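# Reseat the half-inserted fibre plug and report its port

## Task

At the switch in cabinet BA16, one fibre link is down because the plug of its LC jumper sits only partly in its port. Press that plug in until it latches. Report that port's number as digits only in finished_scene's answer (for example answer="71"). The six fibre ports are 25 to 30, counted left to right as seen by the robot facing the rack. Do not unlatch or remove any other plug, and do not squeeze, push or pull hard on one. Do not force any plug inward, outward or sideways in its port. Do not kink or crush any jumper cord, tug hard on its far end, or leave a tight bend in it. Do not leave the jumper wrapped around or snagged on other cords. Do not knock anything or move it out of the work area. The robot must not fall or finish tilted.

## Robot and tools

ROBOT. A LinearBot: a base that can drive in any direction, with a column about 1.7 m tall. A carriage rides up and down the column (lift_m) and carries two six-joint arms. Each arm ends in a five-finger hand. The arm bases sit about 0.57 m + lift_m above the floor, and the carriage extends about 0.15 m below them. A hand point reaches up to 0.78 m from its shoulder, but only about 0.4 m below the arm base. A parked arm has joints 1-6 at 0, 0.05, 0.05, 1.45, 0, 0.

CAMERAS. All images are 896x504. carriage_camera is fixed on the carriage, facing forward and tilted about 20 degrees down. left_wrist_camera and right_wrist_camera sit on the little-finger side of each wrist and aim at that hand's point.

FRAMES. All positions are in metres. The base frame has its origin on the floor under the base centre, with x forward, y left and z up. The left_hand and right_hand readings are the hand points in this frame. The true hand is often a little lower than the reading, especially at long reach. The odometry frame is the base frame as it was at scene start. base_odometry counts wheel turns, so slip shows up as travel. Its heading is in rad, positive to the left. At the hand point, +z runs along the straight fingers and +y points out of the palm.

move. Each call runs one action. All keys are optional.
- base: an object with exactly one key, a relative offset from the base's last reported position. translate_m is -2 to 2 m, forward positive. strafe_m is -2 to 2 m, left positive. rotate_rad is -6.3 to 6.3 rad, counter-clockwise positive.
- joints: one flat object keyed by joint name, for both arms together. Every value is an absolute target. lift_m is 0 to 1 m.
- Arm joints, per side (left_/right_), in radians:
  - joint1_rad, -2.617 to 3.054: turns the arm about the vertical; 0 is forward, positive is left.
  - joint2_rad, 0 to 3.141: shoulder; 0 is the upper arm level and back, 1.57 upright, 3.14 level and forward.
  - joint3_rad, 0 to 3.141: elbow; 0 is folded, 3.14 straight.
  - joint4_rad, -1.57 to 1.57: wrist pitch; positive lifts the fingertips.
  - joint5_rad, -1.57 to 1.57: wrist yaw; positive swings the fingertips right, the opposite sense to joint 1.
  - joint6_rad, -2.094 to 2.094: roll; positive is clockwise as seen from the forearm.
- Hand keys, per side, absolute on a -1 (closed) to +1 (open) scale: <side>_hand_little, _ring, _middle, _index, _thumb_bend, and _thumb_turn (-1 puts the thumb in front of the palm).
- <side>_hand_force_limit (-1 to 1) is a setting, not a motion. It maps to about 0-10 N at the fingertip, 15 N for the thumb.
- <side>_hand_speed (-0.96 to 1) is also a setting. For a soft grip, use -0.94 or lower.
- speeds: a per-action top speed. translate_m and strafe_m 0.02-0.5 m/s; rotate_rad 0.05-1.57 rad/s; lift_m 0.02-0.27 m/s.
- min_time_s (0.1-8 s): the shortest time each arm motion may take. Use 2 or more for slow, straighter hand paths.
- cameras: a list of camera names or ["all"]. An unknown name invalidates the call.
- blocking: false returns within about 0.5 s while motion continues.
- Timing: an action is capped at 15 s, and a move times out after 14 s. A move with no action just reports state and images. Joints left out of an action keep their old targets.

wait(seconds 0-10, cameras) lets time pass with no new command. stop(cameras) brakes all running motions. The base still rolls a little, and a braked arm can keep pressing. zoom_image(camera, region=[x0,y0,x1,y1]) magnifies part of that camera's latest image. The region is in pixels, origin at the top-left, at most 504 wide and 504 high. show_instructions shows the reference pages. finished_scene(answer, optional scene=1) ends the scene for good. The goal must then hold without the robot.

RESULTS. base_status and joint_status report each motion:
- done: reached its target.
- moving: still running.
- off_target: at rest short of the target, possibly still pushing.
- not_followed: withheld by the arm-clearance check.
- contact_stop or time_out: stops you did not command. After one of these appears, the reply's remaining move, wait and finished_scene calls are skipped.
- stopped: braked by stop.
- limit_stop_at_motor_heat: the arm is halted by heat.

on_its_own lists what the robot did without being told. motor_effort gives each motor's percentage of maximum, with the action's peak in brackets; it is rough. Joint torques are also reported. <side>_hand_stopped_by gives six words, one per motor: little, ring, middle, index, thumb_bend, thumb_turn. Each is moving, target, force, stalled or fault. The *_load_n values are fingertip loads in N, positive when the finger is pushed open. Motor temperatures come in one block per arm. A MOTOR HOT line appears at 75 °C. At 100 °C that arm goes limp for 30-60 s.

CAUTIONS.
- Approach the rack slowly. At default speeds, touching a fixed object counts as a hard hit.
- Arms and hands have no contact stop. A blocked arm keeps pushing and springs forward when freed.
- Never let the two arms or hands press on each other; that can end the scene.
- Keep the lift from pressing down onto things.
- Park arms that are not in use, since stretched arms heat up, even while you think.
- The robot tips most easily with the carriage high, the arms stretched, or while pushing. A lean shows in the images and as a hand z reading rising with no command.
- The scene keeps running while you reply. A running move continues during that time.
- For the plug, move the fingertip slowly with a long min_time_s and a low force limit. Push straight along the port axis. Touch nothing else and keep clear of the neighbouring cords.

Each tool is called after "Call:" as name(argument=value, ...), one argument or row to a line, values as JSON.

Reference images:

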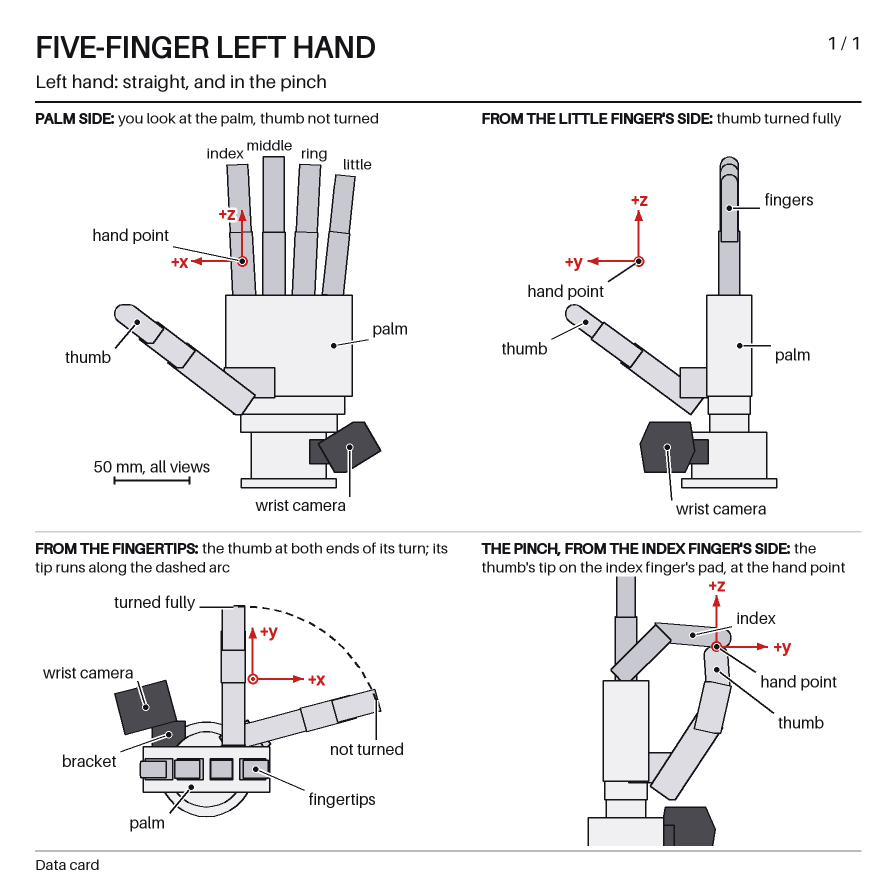

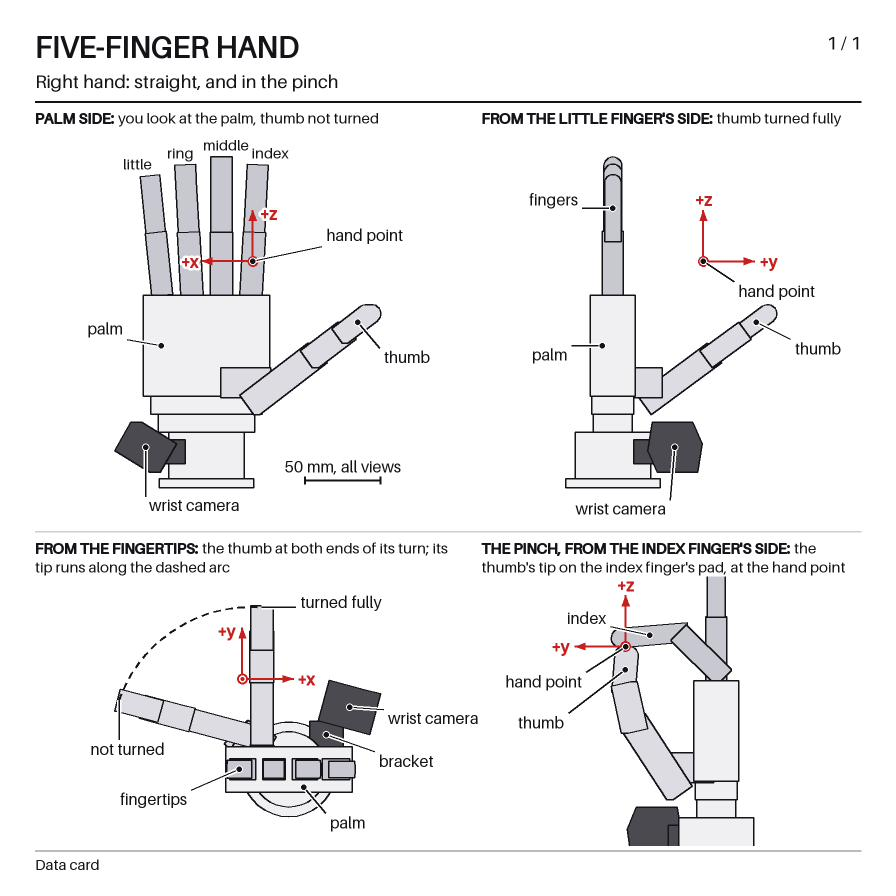

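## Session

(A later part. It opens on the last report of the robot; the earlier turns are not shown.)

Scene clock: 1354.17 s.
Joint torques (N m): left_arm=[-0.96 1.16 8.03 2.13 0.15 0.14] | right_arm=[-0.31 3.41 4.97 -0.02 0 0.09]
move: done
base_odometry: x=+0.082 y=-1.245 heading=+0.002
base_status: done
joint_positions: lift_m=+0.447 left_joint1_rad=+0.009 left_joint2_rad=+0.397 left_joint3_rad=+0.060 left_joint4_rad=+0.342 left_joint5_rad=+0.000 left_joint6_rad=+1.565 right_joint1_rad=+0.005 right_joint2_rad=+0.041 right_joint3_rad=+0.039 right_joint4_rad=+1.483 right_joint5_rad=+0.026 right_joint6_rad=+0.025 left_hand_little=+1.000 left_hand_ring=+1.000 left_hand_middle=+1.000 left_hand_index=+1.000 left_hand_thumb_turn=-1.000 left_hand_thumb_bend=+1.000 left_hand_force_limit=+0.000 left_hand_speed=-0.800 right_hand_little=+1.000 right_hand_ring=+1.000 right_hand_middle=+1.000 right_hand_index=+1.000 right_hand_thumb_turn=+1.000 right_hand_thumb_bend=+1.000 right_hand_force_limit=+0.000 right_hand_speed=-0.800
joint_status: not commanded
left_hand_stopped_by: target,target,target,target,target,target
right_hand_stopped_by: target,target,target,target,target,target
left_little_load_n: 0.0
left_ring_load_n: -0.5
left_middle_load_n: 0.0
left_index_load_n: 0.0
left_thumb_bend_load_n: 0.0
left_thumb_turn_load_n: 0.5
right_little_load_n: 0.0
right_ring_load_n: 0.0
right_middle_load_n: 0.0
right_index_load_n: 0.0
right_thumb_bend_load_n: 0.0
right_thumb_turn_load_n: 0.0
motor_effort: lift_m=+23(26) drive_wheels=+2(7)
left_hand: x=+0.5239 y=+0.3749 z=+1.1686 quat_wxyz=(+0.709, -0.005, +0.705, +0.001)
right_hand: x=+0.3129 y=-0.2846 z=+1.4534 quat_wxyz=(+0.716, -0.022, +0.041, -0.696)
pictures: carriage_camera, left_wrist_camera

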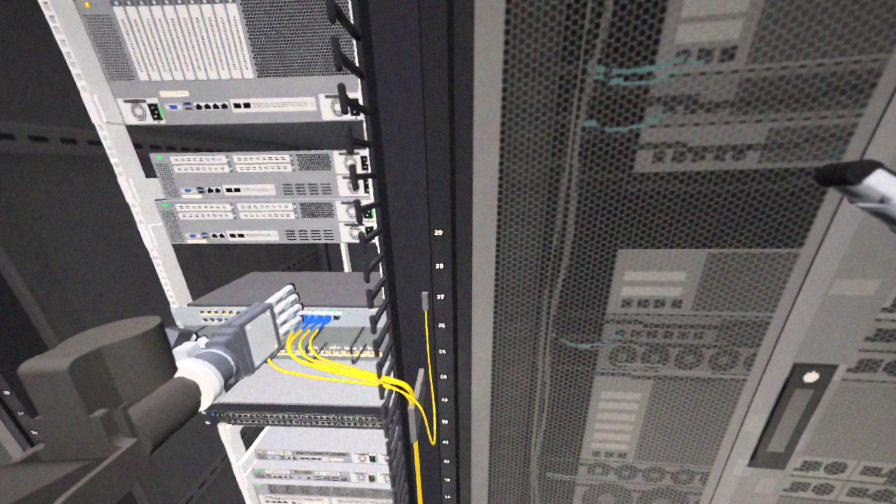

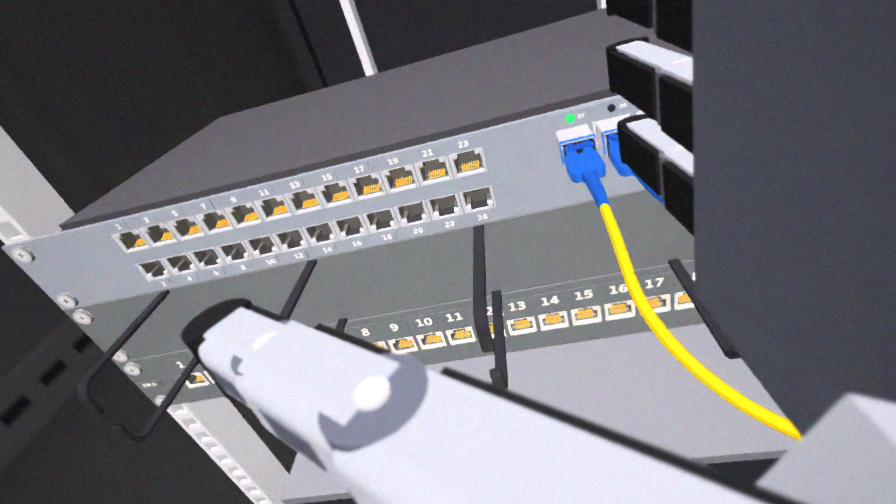

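Call:
move(
  base={"translate_m": 0.002},
  speeds={"translate_m": 0.02},
  cameras=["left_wrist_camera"],
)

Call:
zoom_image(
  camera="left_wrist_camera",
  region=[560, 100, 700, 220],
)

Call:
move(
  base={"translate_m": 0.002},
  speeds={"translate_m": 0.02},
  cameras=["left_wrist_camera", "carriage_camera"],
)

Call:
zoom_image(
  camera="left_wrist_camera",
  region=[560, 100, 700, 220],
)

Call:
zoom_image(
  camera="carriage_camera",
  region=[280, 290, 340, 340],
)

Scene clock: 1368.03 s.
Joint torques (N m): left_arm=[-0.98 1.96 8.05 2.23 0.17 0.15] | right_arm=[-0.23 3.44 4.75 0.03 0 0.06]
move: done
base_odometry: x=+0.083 y=-1.245 heading=+0.002
base_status: done
joint_positions: lift_m=+0.447 left_joint1_rad=+0.009 left_joint2_rad=+0.389 left_joint3_rad=+0.060 left_joint4_rad=+0.333 left_joint5_rad=+0.000 left_joint6_rad=+1.565 right_joint1_rad=+0.005 right_joint2_rad=+0.041 right_joint3_rad=+0.039 right_joint4_rad=+1.483 right_joint5_rad=+0.026 right_joint6_rad=+0.025 left_hand_little=+1.000 left_hand_ring=+1.000 left_hand_middle=+1.000 left_hand_index=+1.000 left_hand_thumb_turn=-1.000 left_hand_thumb_bend=+1.000 left_hand_force_limit=+0.000 left_hand_speed=-0.800 right_hand_little=+1.000 right_hand_ring=+1.000 right_hand_middle=+1.000 right_hand_index=+1.000 right_hand_thumb_turn=+1.000 right_hand_thumb_bend=+1.000 right_hand_force_limit=+0.000 right_hand_speed=-0.800
joint_status: not commanded
left_hand_stopped_by: target,target,target,target,target,target
right_hand_stopped_by: target,target,target,target,target,target
left_little_load_n: 0.0
left_ring_load_n: 0.0
left_middle_load_n: 0.0
left_index_load_n: 0.0
left_thumb_bend_load_n: 0.0
left_thumb_turn_load_n: 0.5
right_little_load_n: 0.0
right_ring_load_n: 0.0
right_middle_load_n: 0.0
right_index_load_n: 0.0
right_thumb_bend_load_n: 0.0
right_thumb_turn_load_n: -0.5
motor_effort: lift_m=+23(25) drive_wheels=+4(12)
left_hand: x=+0.5233 y=+0.3748 z=+1.1684 quat_wxyz=(+0.709, -0.005, +0.706, +0.001)
right_hand: x=+0.3129 y=-0.2846 z=+1.4534 quat_wxyz=(+0.716, -0.022, +0.041, -0.696)

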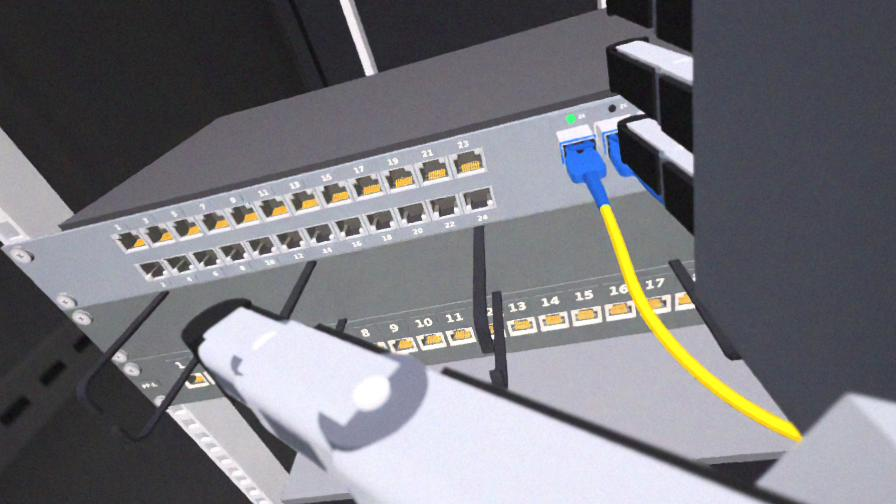

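Scaled by 3.600 from the camera's image (finer frame: 1280x720).

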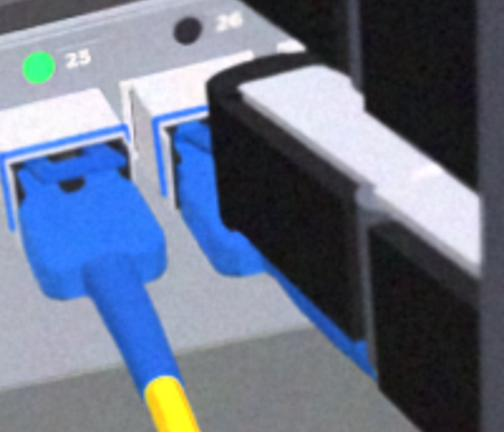

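Scene clock: 1368.60 s.
Joint torques (N m): left_arm=[-0.96 2.91 8.08 2.35 0.15 0.15] | right_arm=[-0.43 3.55 4.89 -0.03 0.01 0.01]
move: done
base_odometry: x=+0.085 y=-1.246 heading=+0.002
base_status: done
joint_positions: lift_m=+0.447 left_joint1_rad=+0.009 left_joint2_rad=+0.380 left_joint3_rad=+0.060 left_joint4_rad=+0.323 left_joint5_rad=+0.000 left_joint6_rad=+1.565 right_joint1_rad=+0.005 right_joint2_rad=+0.041 right_joint3_rad=+0.039 right_joint4_rad=+1.484 right_joint5_rad=+0.026 right_joint6_rad=+0.025 left_hand_little=+1.000 left_hand_ring=+1.000 left_hand_middle=+1.000 left_hand_index=+1.000 left_hand_thumb_turn=-1.000 left_hand_thumb_bend=+1.000 left_hand_force_limit=+0.000 left_hand_speed=-0.800 right_hand_little=+1.000 right_hand_ring=+1.000 right_hand_middle=+1.000 right_hand_index=+1.000 right_hand_thumb_turn=+1.000 right_hand_thumb_bend=+1.000 right_hand_force_limit=+0.000 right_hand_speed=-0.800
joint_status: not commanded
left_hand_stopped_by: target,target,target,target,target,target
right_hand_stopped_by: target,target,target,target,target,target
left_little_load_n: 0.0
left_ring_load_n: 0.0
left_middle_load_n: 0.0
left_index_load_n: 0.0
left_thumb_bend_load_n: 0.0
left_thumb_turn_load_n: 0.5
right_little_load_n: 0.0
right_ring_load_n: 0.0
right_middle_load_n: 0.0
right_index_load_n: -0.5
right_thumb_bend_load_n: 0.0
right_thumb_turn_load_n: 0.0
motor_effort: lift_m=+24(25) drive_wheels=+9(15)
left_hand: x=+0.5226 y=+0.3748 z=+1.1682 quat_wxyz=(+0.708, -0.005, +0.706, +0.001)
right_hand: x=+0.3128 y=-0.2846 z=+1.4535 quat_wxyz=(+0.716, -0.022, +0.041, -0.696)
pictures: carriage_camera, left_wrist_camera

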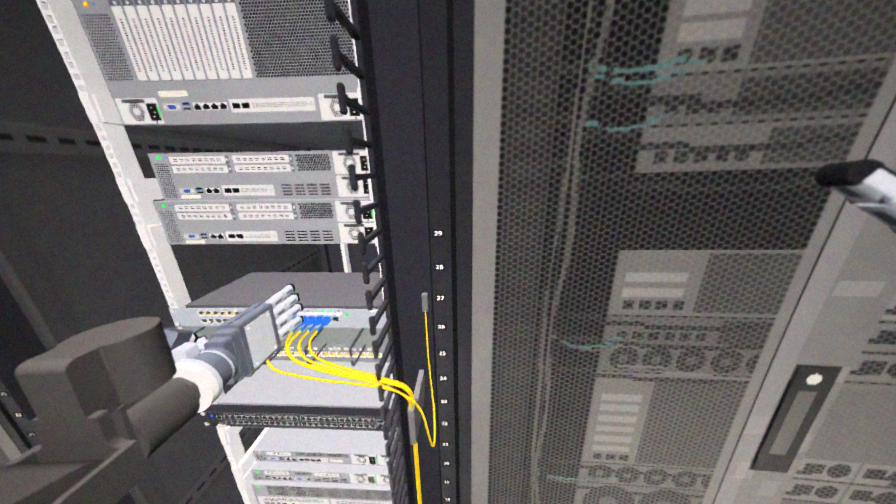

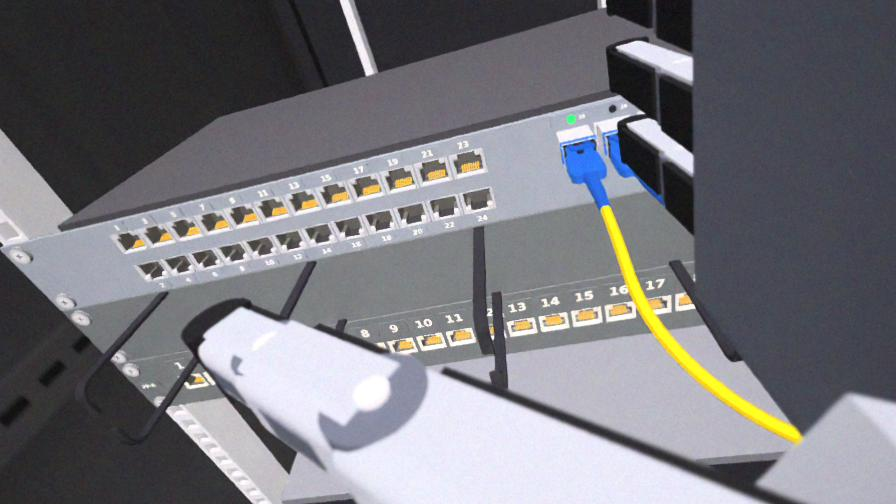

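Scaled by 3.600 from the camera's image (finer frame: 1280x720).

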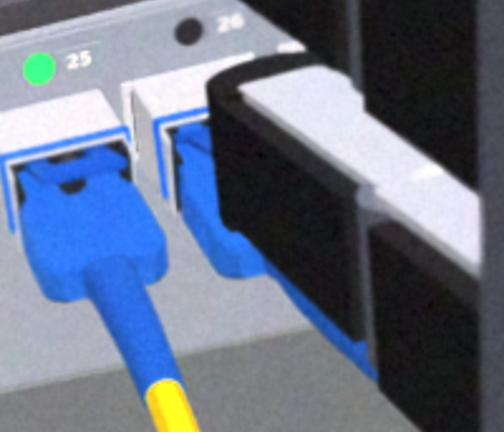

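Scaled by 8.400 from the camera's image (finer frame: 1280x720).

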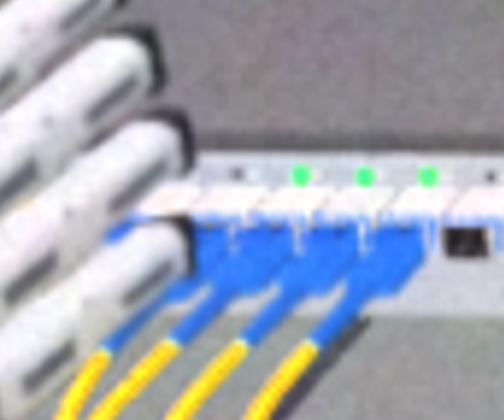

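Call:
move(
  base={"translate_m": 0.003},
  speeds={"translate_m": 0.02},
  cameras=["left_wrist_camera"],
)

Call:
zoom_image(
  camera="left_wrist_camera",
  region=[560, 100, 700, 220],
)

Scene clock: 1387.97 s.
Joint torques (N m): left_arm=[-0.44 2.73 8.06 2.33 0.03 0.15] | right_arm=[-0.36 3.58 4.98 0.03 0.04 0.05]
move: done
base_odometry: x=+0.088 y=-1.246 heading=+0.002
base_status: done
joint_positions: lift_m=+0.447 left_joint1_rad=+0.002 left_joint2_rad=+0.382 left_joint3_rad=+0.060 left_joint4_rad=+0.325 left_joint5_rad=+0.011 left_joint6_rad=+1.564 right_joint1_rad=+0.005 right_joint2_rad=+0.041 right_joint3_rad=+0.039 right_joint4_rad=+1.484 right_joint5_rad=+0.026 right_joint6_rad=+0.025 left_hand_little=+1.000 left_hand_ring=+1.000 left_hand_middle=+1.000 left_hand_index=+1.000 left_hand_thumb_turn=-1.000 left_hand_thumb_bend=+1.000 left_hand_force_limit=+0.000 left_hand_speed=-0.800 right_hand_little=+1.000 right_hand_ring=+1.000 right_hand_middle=+1.000 right_hand_index=+1.000 right_hand_thumb_turn=+1.000 right_hand_thumb_bend=+1.000 right_hand_force_limit=+0.000 right_hand_speed=-0.800
joint_status: not commanded
left_hand_stopped_by: target,target,target,target,target,target
right_hand_stopped_by: target,target,target,target,target,target
left_little_load_n: 0.0
left_ring_load_n: 0.0
left_middle_load_n: -0.5
left_index_load_n: 0.0
left_thumb_bend_load_n: 0.0
left_thumb_turn_load_n: 0.5
right_little_load_n: 0.0
right_ring_load_n: 0.0
right_middle_load_n: 0.0
right_index_load_n: 0.0
right_thumb_bend_load_n: 0.0
right_thumb_turn_load_n: 0.0
motor_effort: lift_m=+23(25) drive_wheels=+3(17)
left_hand: x=+0.5238 y=+0.3707 z=+1.1683 quat_wxyz=(+0.708, +0.001, +0.706, -0.005)
right_hand: x=+0.3127 y=-0.2846 z=+1.4535 quat_wxyz=(+0.716, -0.022, +0.041, -0.696)

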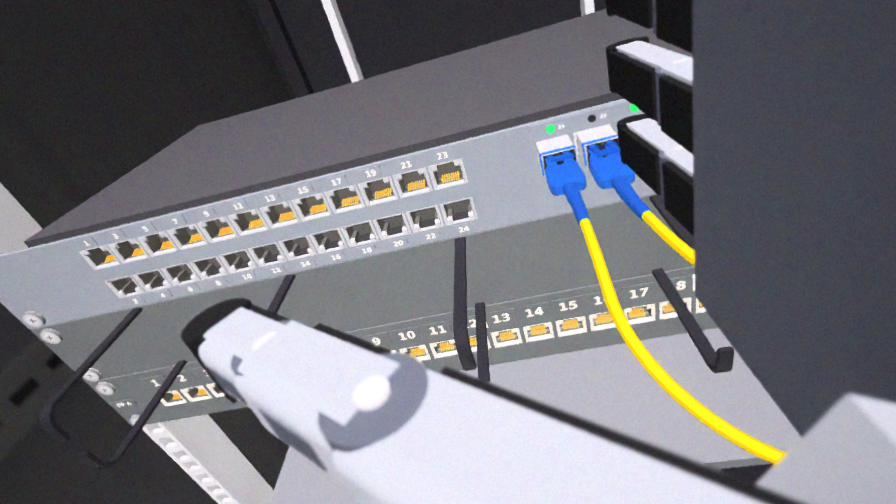

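Scaled by 3.600 from the camera's image (finer frame: 1280x720).

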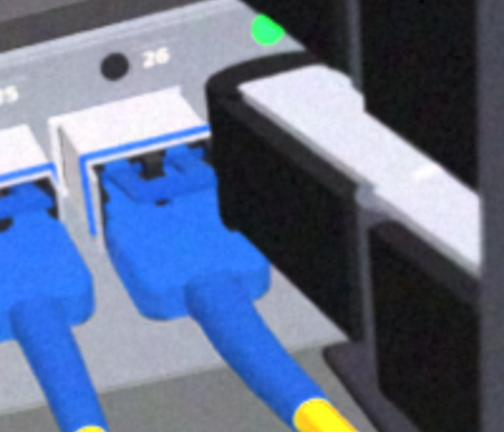

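Call:
move(
  base={"translate_m": -0.008},
  speeds={"translate_m": 0.03},
  cameras=["left_wrist_camera", "carriage_camera"],
)

Call:
zoom_image(
  camera="left_wrist_camera",
  region=[560, 80, 700, 200],
)

Call:
zoom_image(
  camera="carriage_camera",
  region=[280, 290, 340, 340],
)

Scene clock: 1429.77 s.
Joint torques (N m): left_arm=[-0.46 2.02 8.08 2.23 0.07 0.15] | right_arm=[-0.39 3.55 4.92 -0.03 0 0.06]
Motor temperatures (°C): left_arm=[27 28 50 55 28 28] | right_arm=[29 31 35 30 29 28]
move: done
base_odometry: x=+0.080 y=-1.246 heading=+0.002
base_status: done
joint_positions: lift_m=+0.447 left_joint1_rad=+0.002 left_joint2_rad=+0.389 left_joint3_rad=+0.060 left_joint4_rad=+0.333 left_joint5_rad=+0.008 left_joint6_rad=+1.564 right_joint1_rad=+0.005 right_joint2_rad=+0.041 right_joint3_rad=+0.039 right_joint4_rad=+1.484 right_joint5_rad=+0.026 right_joint6_rad=+0.025 left_hand_little=+1.000 left_hand_ring=+1.000 left_hand_middle=+1.000 left_hand_index=+1.000 left_hand_thumb_turn=-1.000 left_hand_thumb_bend=+1.000 left_hand_force_limit=+0.000 left_hand_speed=-0.800 right_hand_little=+1.000 right_hand_ring=+1.000 right_hand_middle=+1.000 right_hand_index=+1.000 right_hand_thumb_turn=+1.000 right_hand_thumb_bend=+1.000 right_hand_force_limit=+0.000 right_hand_speed=-0.800
joint_status: not commanded
left_hand_stopped_by: target,target,target,target,target,target
right_hand_stopped_by: target,target,target,target,target,target
left_little_load_n: 0.0
left_ring_load_n: 0.0
left_middle_load_n: 0.0
left_index_load_n: 0.0
left_thumb_bend_load_n: 0.0
left_thumb_turn_load_n: 0.5
right_little_load_n: 0.0
right_ring_load_n: 0.0
right_middle_load_n: 0.0
right_index_load_n: 0.0
right_thumb_bend_load_n: 0.0
right_thumb_turn_load_n: 0.0
motor_effort: lift_m=+23(25) drive_wheels=+0(8)
left_hand: x=+0.5242 y=+0.3713 z=+1.1685 quat_wxyz=(+0.709, +0.000, +0.705, -0.004)
right_hand: x=+0.3126 y=-0.2846 z=+1.4535 quat_wxyz=(+0.716, -0.022, +0.041, -0.696)
pictures: carriage_camera, left_wrist_camera

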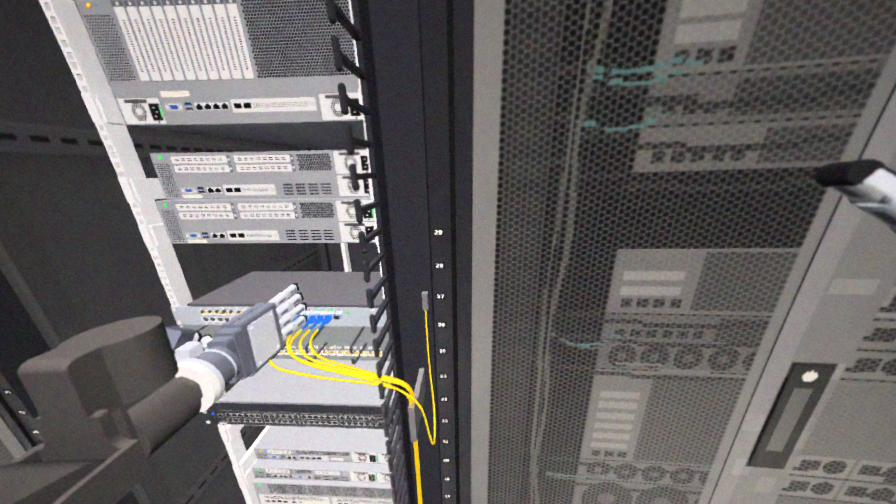

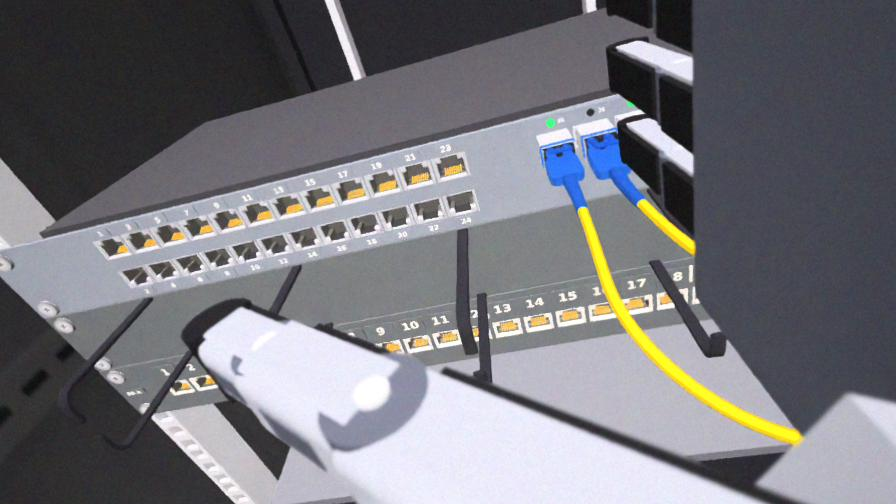

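Scaled by 3.600 from the camera's image (finer frame: 1280x720).

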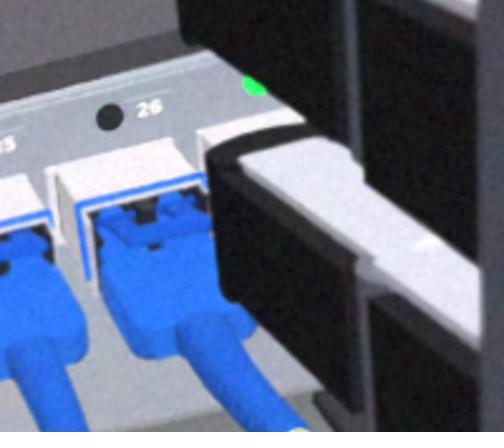

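Scaled by 8.400 from the camera's image (finer frame: 1280x720).

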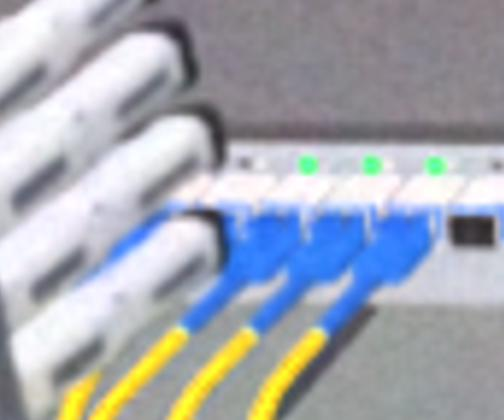

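Call:
move(
  base={"translate_m": -0.008},
  joints={"left_joint1_rad": 0.012, "left_joint2_rad": 0.4, "left_joint3_rad": 0.06, "left_joint4_rad": 0.34, "left_joint5_rad": 0.0, "left_joint6_rad": 1.57},
  speeds={"translate_m": 0.03},
  min_time_s=1,
)

Call:
move(
  base={"strafe_m": 0.003},
  joints={"lift_m": 0.4485},
  speeds={"strafe_m": 0.02, "lift_m": 0.02},
  cameras=["left_wrist_camera", "carriage_camera"],
)

Call:
zoom_image(
  camera="left_wrist_camera",
  region=[560, 80, 700, 200],
)

Call:
zoom_image(
  camera="carriage_camera",
  region=[280, 290, 340, 340],
)

Scene clock: 1445.47 s.
Joint torques (N m): left_arm=[0.46 1.83 8.09 2.21 0.08 0.15] | right_arm=[-0.35 3.7 4.9 -0.04 0.02 0.07]
move: done
base_odometry: x=+0.072 y=-1.246 heading=+0.003
base_status: done
joint_positions: lift_m=+0.447 left_joint1_rad=+0.002 left_joint2_rad=+0.390 left_joint3_rad=+0.060 left_joint4_rad=+0.333 left_joint5_rad=+0.007 left_joint6_rad=+1.564 right_joint1_rad=+0.005 right_joint2_rad=+0.041 right_joint3_rad=+0.039 right_joint4_rad=+1.485 right_joint5_rad=+0.026 right_joint6_rad=+0.025 left_hand_little=+1.000 left_hand_ring=+1.000 left_hand_middle=+1.000 left_hand_index=+1.000 left_hand_thumb_turn=-1.000 left_hand_thumb_bend=+1.000 left_hand_force_limit=+0.000 left_hand_speed=-0.800 right_hand_little=+1.000 right_hand_ring=+1.000 right_hand_middle=+1.000 right_hand_index=+1.000 right_hand_thumb_turn=+1.000 right_hand_thumb_bend=+1.000 right_hand_force_limit=+0.000 right_hand_speed=-0.800
joint_status: all done
left_hand_stopped_by: target,target,target,target,target,target
right_hand_stopped_by: target,target,target,target,target,target
left_little_load_n: 0.0
left_ring_load_n: 0.0
left_middle_load_n: 0.0
left_index_load_n: 0.0
left_thumb_bend_load_n: 0.0
left_thumb_turn_load_n: 0.0
right_little_load_n: 0.0
right_ring_load_n: 0.0
right_middle_load_n: 0.0
right_index_load_n: 0.0
right_thumb_bend_load_n: 0.0
right_thumb_turn_load_n: 0.0
motor_effort: lift_m=+24(25) drive_wheels=+2(10)
left_hand: x=+0.5242 y=+0.3715 z=+1.1681 quat_wxyz=(+0.708, -0.001, +0.706, -0.004)
right_hand: x=+0.3124 y=-0.2846 z=+1.4536 quat_wxyz=(+0.716, -0.021, +0.040, -0.696)
pictures: none

Scene clock: 1446.03 s.
Joint torques (N m): left_arm=[0.43 1.62 7.99 2.23 0.07 0.15] | right_arm=[-0.23 3.62 4.89 0 0.02 0.09]
move: done
base_odometry: x=+0.072 y=-1.243 heading=+0.002
base_status: done
joint_positions: lift_m=+0.448 left_joint1_rad=+0.002 left_joint2_rad=+0.392 left_joint3_rad=+0.060 left_joint4_rad=+0.334 left_joint5_rad=+0.005 left_joint6_rad=+1.564 right_joint1_rad=+0.005 right_joint2_rad=+0.041 right_joint3_rad=+0.039 right_joint4_rad=+1.486 right_joint5_rad=+0.026 right_joint6_rad=+0.025 left_hand_little=+1.000 left_hand_ring=+1.000 left_hand_middle=+1.000 left_hand_index=+1.000 left_hand_thumb_turn=-1.000 left_hand_thumb_bend=+1.000 left_hand_force_limit=+0.000 left_hand_speed=-0.800 right_hand_little=+1.000 right_hand_ring=+1.000 right_hand_middle=+1.000 right_hand_index=+1.000 right_hand_thumb_turn=+1.000 right_hand_thumb_bend=+1.000 right_hand_force_limit=+0.000 right_hand_speed=-0.800
joint_status: all done
left_hand_stopped_by: target,target,target,target,target,target
right_hand_stopped_by: target,target,target,target,target,target
left_little_load_n: 0.0
left_ring_load_n: 0.0
left_middle_load_n: 0.0
left_index_load_n: 0.0
left_thumb_bend_load_n: 0.0
left_thumb_turn_load_n: 0.5
right_little_load_n: 0.0
right_ring_load_n: 0.0
right_middle_load_n: 0.0
right_index_load_n: 0.0
right_thumb_bend_load_n: 0.0
right_thumb_turn_load_n: 0.0
motor_effort: lift_m=+28(30) drive_wheels=-5(7)
left_hand: x=+0.5242 y=+0.3718 z=+1.1693 quat_wxyz=(+0.708, -0.001, +0.706, -0.003)
right_hand: x=+0.3123 y=-0.2846 z=+1.4552 quat_wxyz=(+0.716, -0.021, +0.040, -0.696)
pictures: carriage_camera, left_wrist_camera

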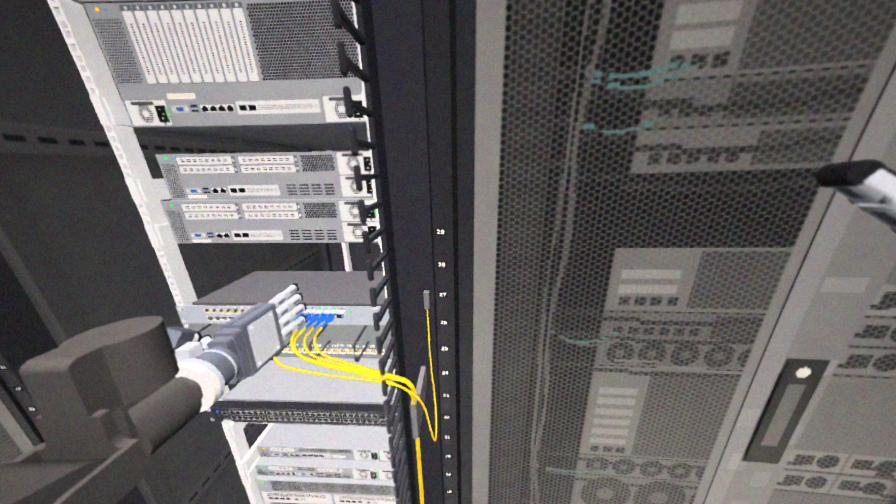

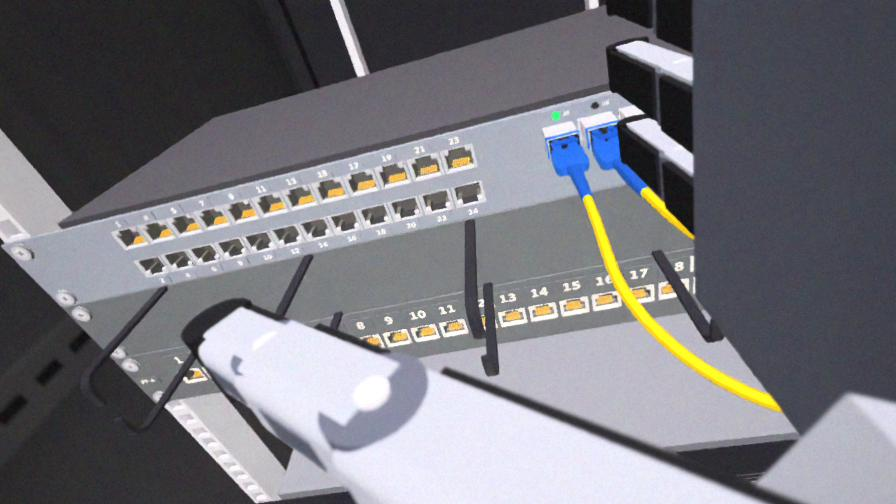

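Scaled by 3.600 from the camera's image (finer frame: 1280x720).

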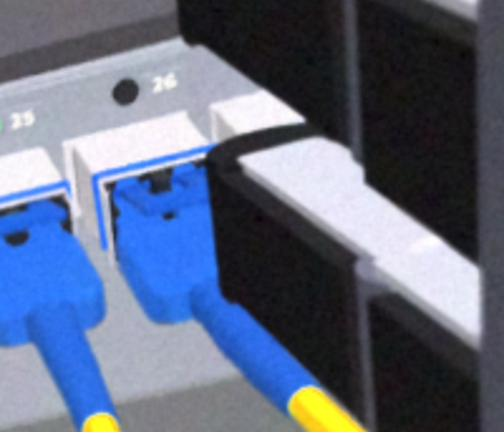

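Scaled by 8.400 from the camera's image (finer frame: 1280x720).

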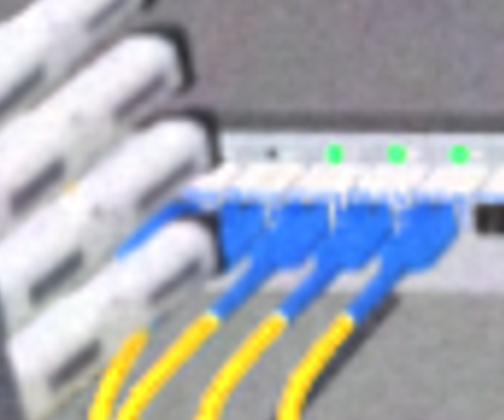

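Call:
move(
  joints={"left_joint1_rad": 0.03, "left_joint5_rad": -0.02},
  min_time_s=1,
)

Call:
move(
  joints={"left_joint1_rad": 0.01, "left_joint5_rad": 0.0},
  min_time_s=1,
  cameras=["left_wrist_camera", "carriage_camera"],
)

Call:
zoom_image(
  camera="left_wrist_camera",
  region=[560, 80, 700, 200],
)

Call:
zoom_image(
  camera="carriage_camera",
  region=[280, 290, 340, 340],
)

Scene clock: 1465.53 s.
Joint torques (N m): left_arm=[0.44 1.65 8.06 2.22 0.07 0.15] | right_arm=[-0.49 3.56 4.88 -0.04 -0.02 0.04]
move: done
base_odometry: x=+0.072 y=-1.243 heading=+0.002
base_status: not commanded
joint_positions: lift_m=+0.448 left_joint1_rad=+0.020 left_joint2_rad=+0.392 left_joint3_rad=+0.060 left_joint4_rad=+0.334 left_joint5_rad=-0.012 left_joint6_rad=+1.564 right_joint1_rad=+0.005 right_joint2_rad=+0.041 right_joint3_rad=+0.039 right_joint4_rad=+1.486 right_joint5_rad=+0.026 right_joint6_rad=+0.025 left_hand_little=+1.000 left_hand_ring=+1.000 left_hand_middle=+1.000 left_hand_index=+1.000 left_hand_thumb_turn=-1.000 left_hand_thumb_bend=+1.000 left_hand_force_limit=+0.000 left_hand_speed=-0.800 right_hand_little=+1.000 right_hand_ring=+1.000 right_hand_middle=+1.000 right_hand_index=+1.000 right_hand_thumb_turn=+1.000 right_hand_thumb_bend=+1.000 right_hand_force_limit=+0.000 right_hand_speed=-0.800
joint_status: all done
left_hand_stopped_by: target,target,target,target,target,target
right_hand_stopped_by: target,target,target,target,target,target
left_little_load_n: 0.0
left_ring_load_n: 0.0
left_middle_load_n: 0.0
left_index_load_n: 0.0
left_thumb_bend_load_n: 0.0
left_thumb_turn_load_n: 0.0
right_little_load_n: 0.0
right_ring_load_n: 0.0
right_middle_load_n: 0.0
right_index_load_n: 0.0
right_thumb_bend_load_n: 0.0
right_thumb_turn_load_n: 0.0
motor_effort: lift_m=+27(30) drive_wheels=-3(5)
left_hand: x=+0.5220 y=+0.3805 z=+1.1693 quat_wxyz=(+0.708, -0.014, +0.706, +0.009)
right_hand: x=+0.3123 y=-0.2846 z=+1.4552 quat_wxyz=(+0.716, -0.021, +0.040, -0.696)
pictures: none

Scene clock: 1466.83 s.
Joint torques (N m): left_arm=[-1.07 1.63 8.06 2.22 0.24 0.15] | right_arm=[-0.27 3.38 4.86 -0.02 -0.01 0.01]
move: done
base_odometry: x=+0.072 y=-1.243 heading=+0.002
base_status: not commanded
joint_positions: lift_m=+0.448 left_joint1_rad=+0.020 left_joint2_rad=+0.392 left_joint3_rad=+0.060 left_joint4_rad=+0.334 left_joint5_rad=-0.008 left_joint6_rad=+1.564 right_joint1_rad=+0.005 right_joint2_rad=+0.041 right_joint3_rad=+0.039 right_joint4_rad=+1.486 right_joint5_rad=+0.026 right_joint6_rad=+0.025 left_hand_little=+1.000 left_hand_ring=+1.000 left_hand_middle=+1.000 left_hand_index=+1.000 left_hand_thumb_turn=-1.000 left_hand_thumb_bend=+1.000 left_hand_force_limit=+0.000 left_hand_speed=-0.800 right_hand_little=+1.000 right_hand_ring=+1.000 right_hand_middle=+1.000 right_hand_index=+1.000 right_hand_thumb_turn=+1.000 right_hand_thumb_bend=+1.000 right_hand_force_limit=+0.000 right_hand_speed=-0.800
joint_status: all done
left_hand_stopped_by: target,target,target,target,target,target
right_hand_stopped_by: target,target,target,target,target,target
left_little_load_n: 0.0
left_ring_load_n: 0.0
left_middle_load_n: 0.0
left_index_load_n: 0.0
left_thumb_bend_load_n: 0.0
left_thumb_turn_load_n: 0.5
right_little_load_n: 0.0
right_ring_load_n: 0.0
right_middle_load_n: 0.0
right_index_load_n: 0.0
right_thumb_bend_load_n: 0.0
right_thumb_turn_load_n: 0.0
motor_effort: lift_m=+28(29) drive_wheels=-4(5)
left_hand: x=+0.5223 y=+0.3797 z=+1.1693 quat_wxyz=(+0.708, -0.012, +0.706, +0.008)
right_hand: x=+0.3123 y=-0.2846 z=+1.4552 quat_wxyz=(+0.716, -0.021, +0.040, -0.696)
pictures: carriage_camera, left_wrist_camera

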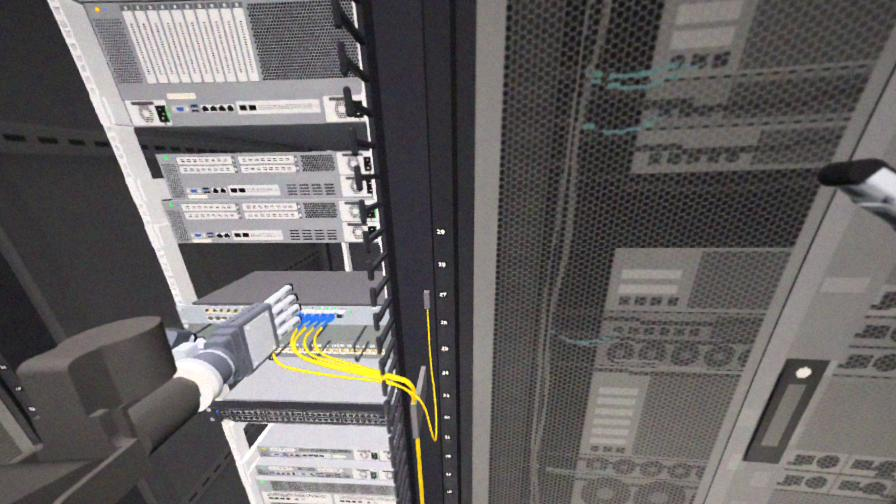

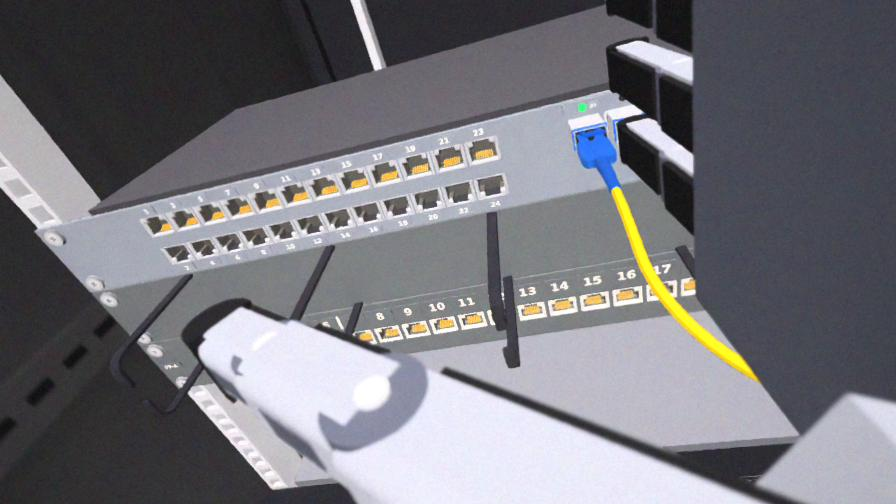

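Scaled by 3.600 from the camera's image (finer frame: 1280x720).

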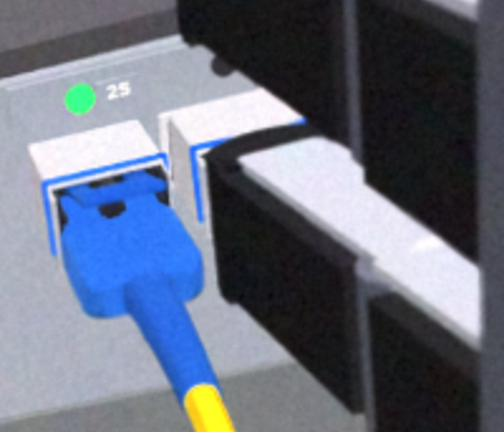

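Scaled by 8.400 from the camera's image (finer frame: 1280x720).

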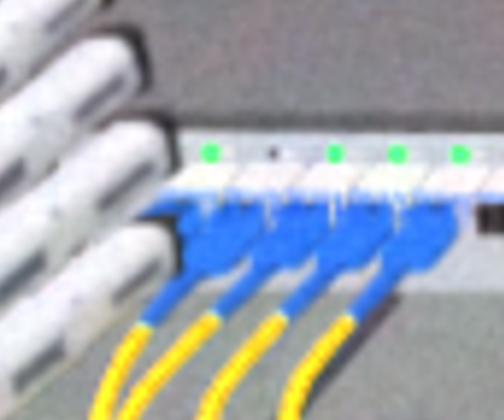

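Call:
move(
  base={"strafe_m": -0.0035},
  speeds={"strafe_m": 0.02},
)

Call:
move(
  base={"translate_m": 0.006},
  joints={"lift_m": 0.4465},
  speeds={"translate_m": 0.03, "lift_m": 0.02},
  cameras=["left_wrist_camera", "carriage_camera"],
)

Call:
zoom_image(
  camera="left_wrist_camera",
  region=[560, 80, 700, 200],
)

Call:
zoom_image(
  camera="carriage_camera",
  region=[280, 290, 340, 340],
)

Scene clock: 1488.87 s.
Joint torques (N m): left_arm=[-1.07 1.57 8.09 2.23 0.22 0.15] | right_arm=[-0.25 3.58 4.81 -0.05 0.01 0.05]
move: done
base_odometry: x=+0.072 y=-1.246 heading=+0.003
base_status: done
joint_positions: lift_m=+0.448 left_joint1_rad=+0.020 left_joint2_rad=+0.393 left_joint3_rad=+0.060 left_joint4_rad=+0.334 left_joint5_rad=-0.006 left_joint6_rad=+1.564 right_joint1_rad=+0.005 right_joint2_rad=+0.041 right_joint3_rad=+0.039 right_joint4_rad=+1.486 right_joint5_rad=+0.026 right_joint6_rad=+0.025 left_hand_little=+1.000 left_hand_ring=+1.000 left_hand_middle=+1.000 left_hand_index=+1.000 left_hand_thumb_turn=-1.000 left_hand_thumb_bend=+1.000 left_hand_force_limit=+0.000 left_hand_speed=-0.800 right_hand_little=+1.000 right_hand_ring=+1.000 right_hand_middle=+1.000 right_hand_index=+1.000 right_hand_thumb_turn=+1.000 right_hand_thumb_bend=+1.000 right_hand_force_limit=+0.000 right_hand_speed=-0.800
joint_status: not commanded
left_hand_stopped_by: target,target,target,target,target,target
right_hand_stopped_by: target,target,target,target,target,target
left_little_load_n: 0.0
left_ring_load_n: 0.0
left_middle_load_n: 0.0
left_index_load_n: 0.0
left_thumb_bend_load_n: 0.0
left_thumb_turn_load_n: 0.0
right_little_load_n: 0.0
right_ring_load_n: 0.0
right_middle_load_n: 0.0
right_index_load_n: 0.0
right_thumb_bend_load_n: 0.0
right_thumb_turn_load_n: 0.0
motor_effort: lift_m=+29(29) drive_wheels=+4(10)
left_hand: x=+0.5224 y=+0.3794 z=+1.1692 quat_wxyz=(+0.708, -0.012, +0.707, +0.007)
right_hand: x=+0.3123 y=-0.2845 z=+1.4552 quat_wxyz=(+0.716, -0.021, +0.040, -0.696)
pictures: none

Scene clock: 1489.57 s.
Joint torques (N m): left_arm=[-1.06 1.59 8.05 2.19 0.2 0.15] | right_arm=[-0.34 3.54 4.9 -0.03 0.01 0.09]
move: done
base_odometry: x=+0.078 y=-1.246 heading=+0.003
base_status: done
joint_positions: lift_m=+0.447 left_joint1_rad=+0.020 left_joint2_rad=+0.393 left_joint3_rad=+0.060 left_joint4_rad=+0.336 left_joint5_rad=-0.005 left_joint6_rad=+1.564 right_joint1_rad=+0.005 right_joint2_rad=+0.041 right_joint3_rad=+0.039 right_joint4_rad=+1.485 right_joint5_rad=+0.026 right_joint6_rad=+0.025 left_hand_little=+1.000 left_hand_ring=+1.000 left_hand_middle=+1.000 left_hand_index=+1.000 left_hand_thumb_turn=-1.000 left_hand_thumb_bend=+1.000 left_hand_force_limit=+0.000 left_hand_speed=-0.800 right_hand_little=+1.000 right_hand_ring=+1.000 right_hand_middle=+1.000 right_hand_index=+1.000 right_hand_thumb_turn=+1.000 right_hand_thumb_bend=+1.000 right_hand_force_limit=+0.000 right_hand_speed=-0.800
joint_status: all done
left_hand_stopped_by: target,target,target,target,target,target
right_hand_stopped_by: target,target,target,target,target,target
left_little_load_n: 0.0
left_ring_load_n: 0.0
left_middle_load_n: 0.0
left_index_load_n: 0.0
left_thumb_bend_load_n: -0.5
left_thumb_turn_load_n: 0.5
right_little_load_n: 0.0
right_ring_load_n: 0.0
right_middle_load_n: 0.0
right_index_load_n: 0.0
right_thumb_bend_load_n: 0.0
right_thumb_turn_load_n: 0.0
motor_effort: lift_m=+24(25) drive_wheels=-1(13)
left_hand: x=+0.5225 y=+0.3792 z=+1.1682 quat_wxyz=(+0.708, -0.011, +0.706, +0.007)
right_hand: x=+0.3125 y=-0.2845 z=+1.4536 quat_wxyz=(+0.716, -0.022, +0.040, -0.696)
pictures: carriage_camera, left_wrist_camera

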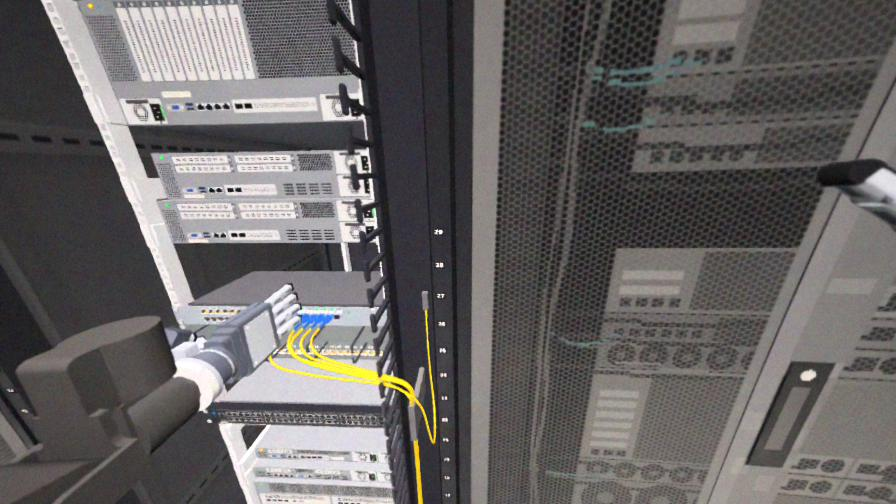

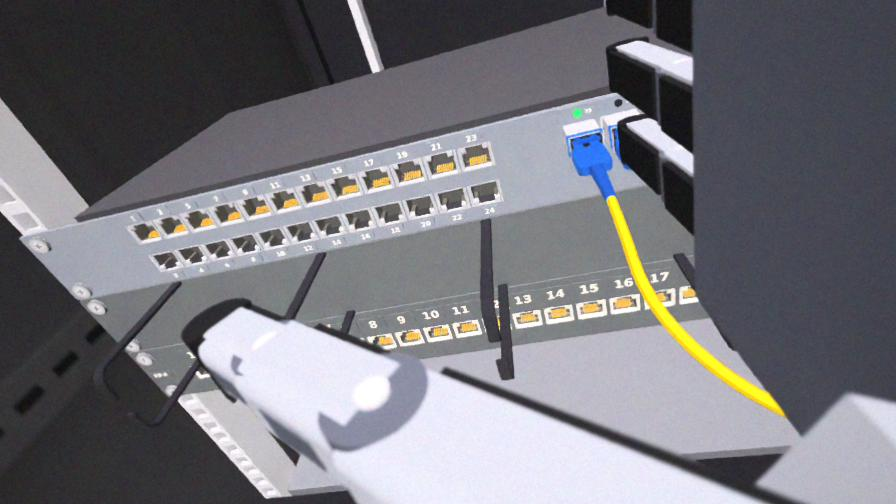

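Scaled by 3.600 from the camera's image (finer frame: 1280x720).

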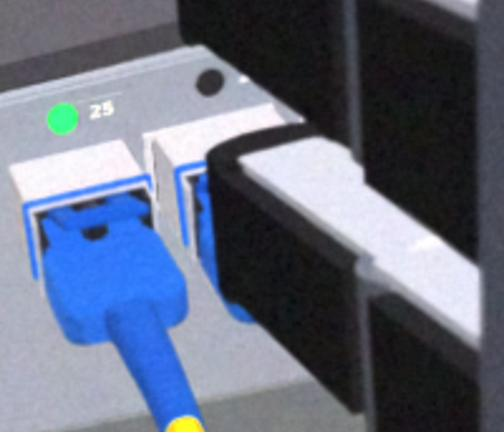

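Scaled by 8.400 from the camera's image (finer frame: 1280x720).

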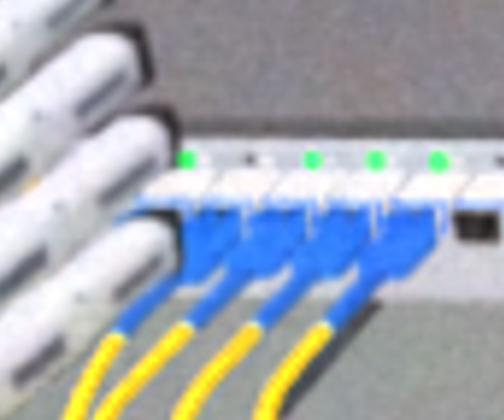

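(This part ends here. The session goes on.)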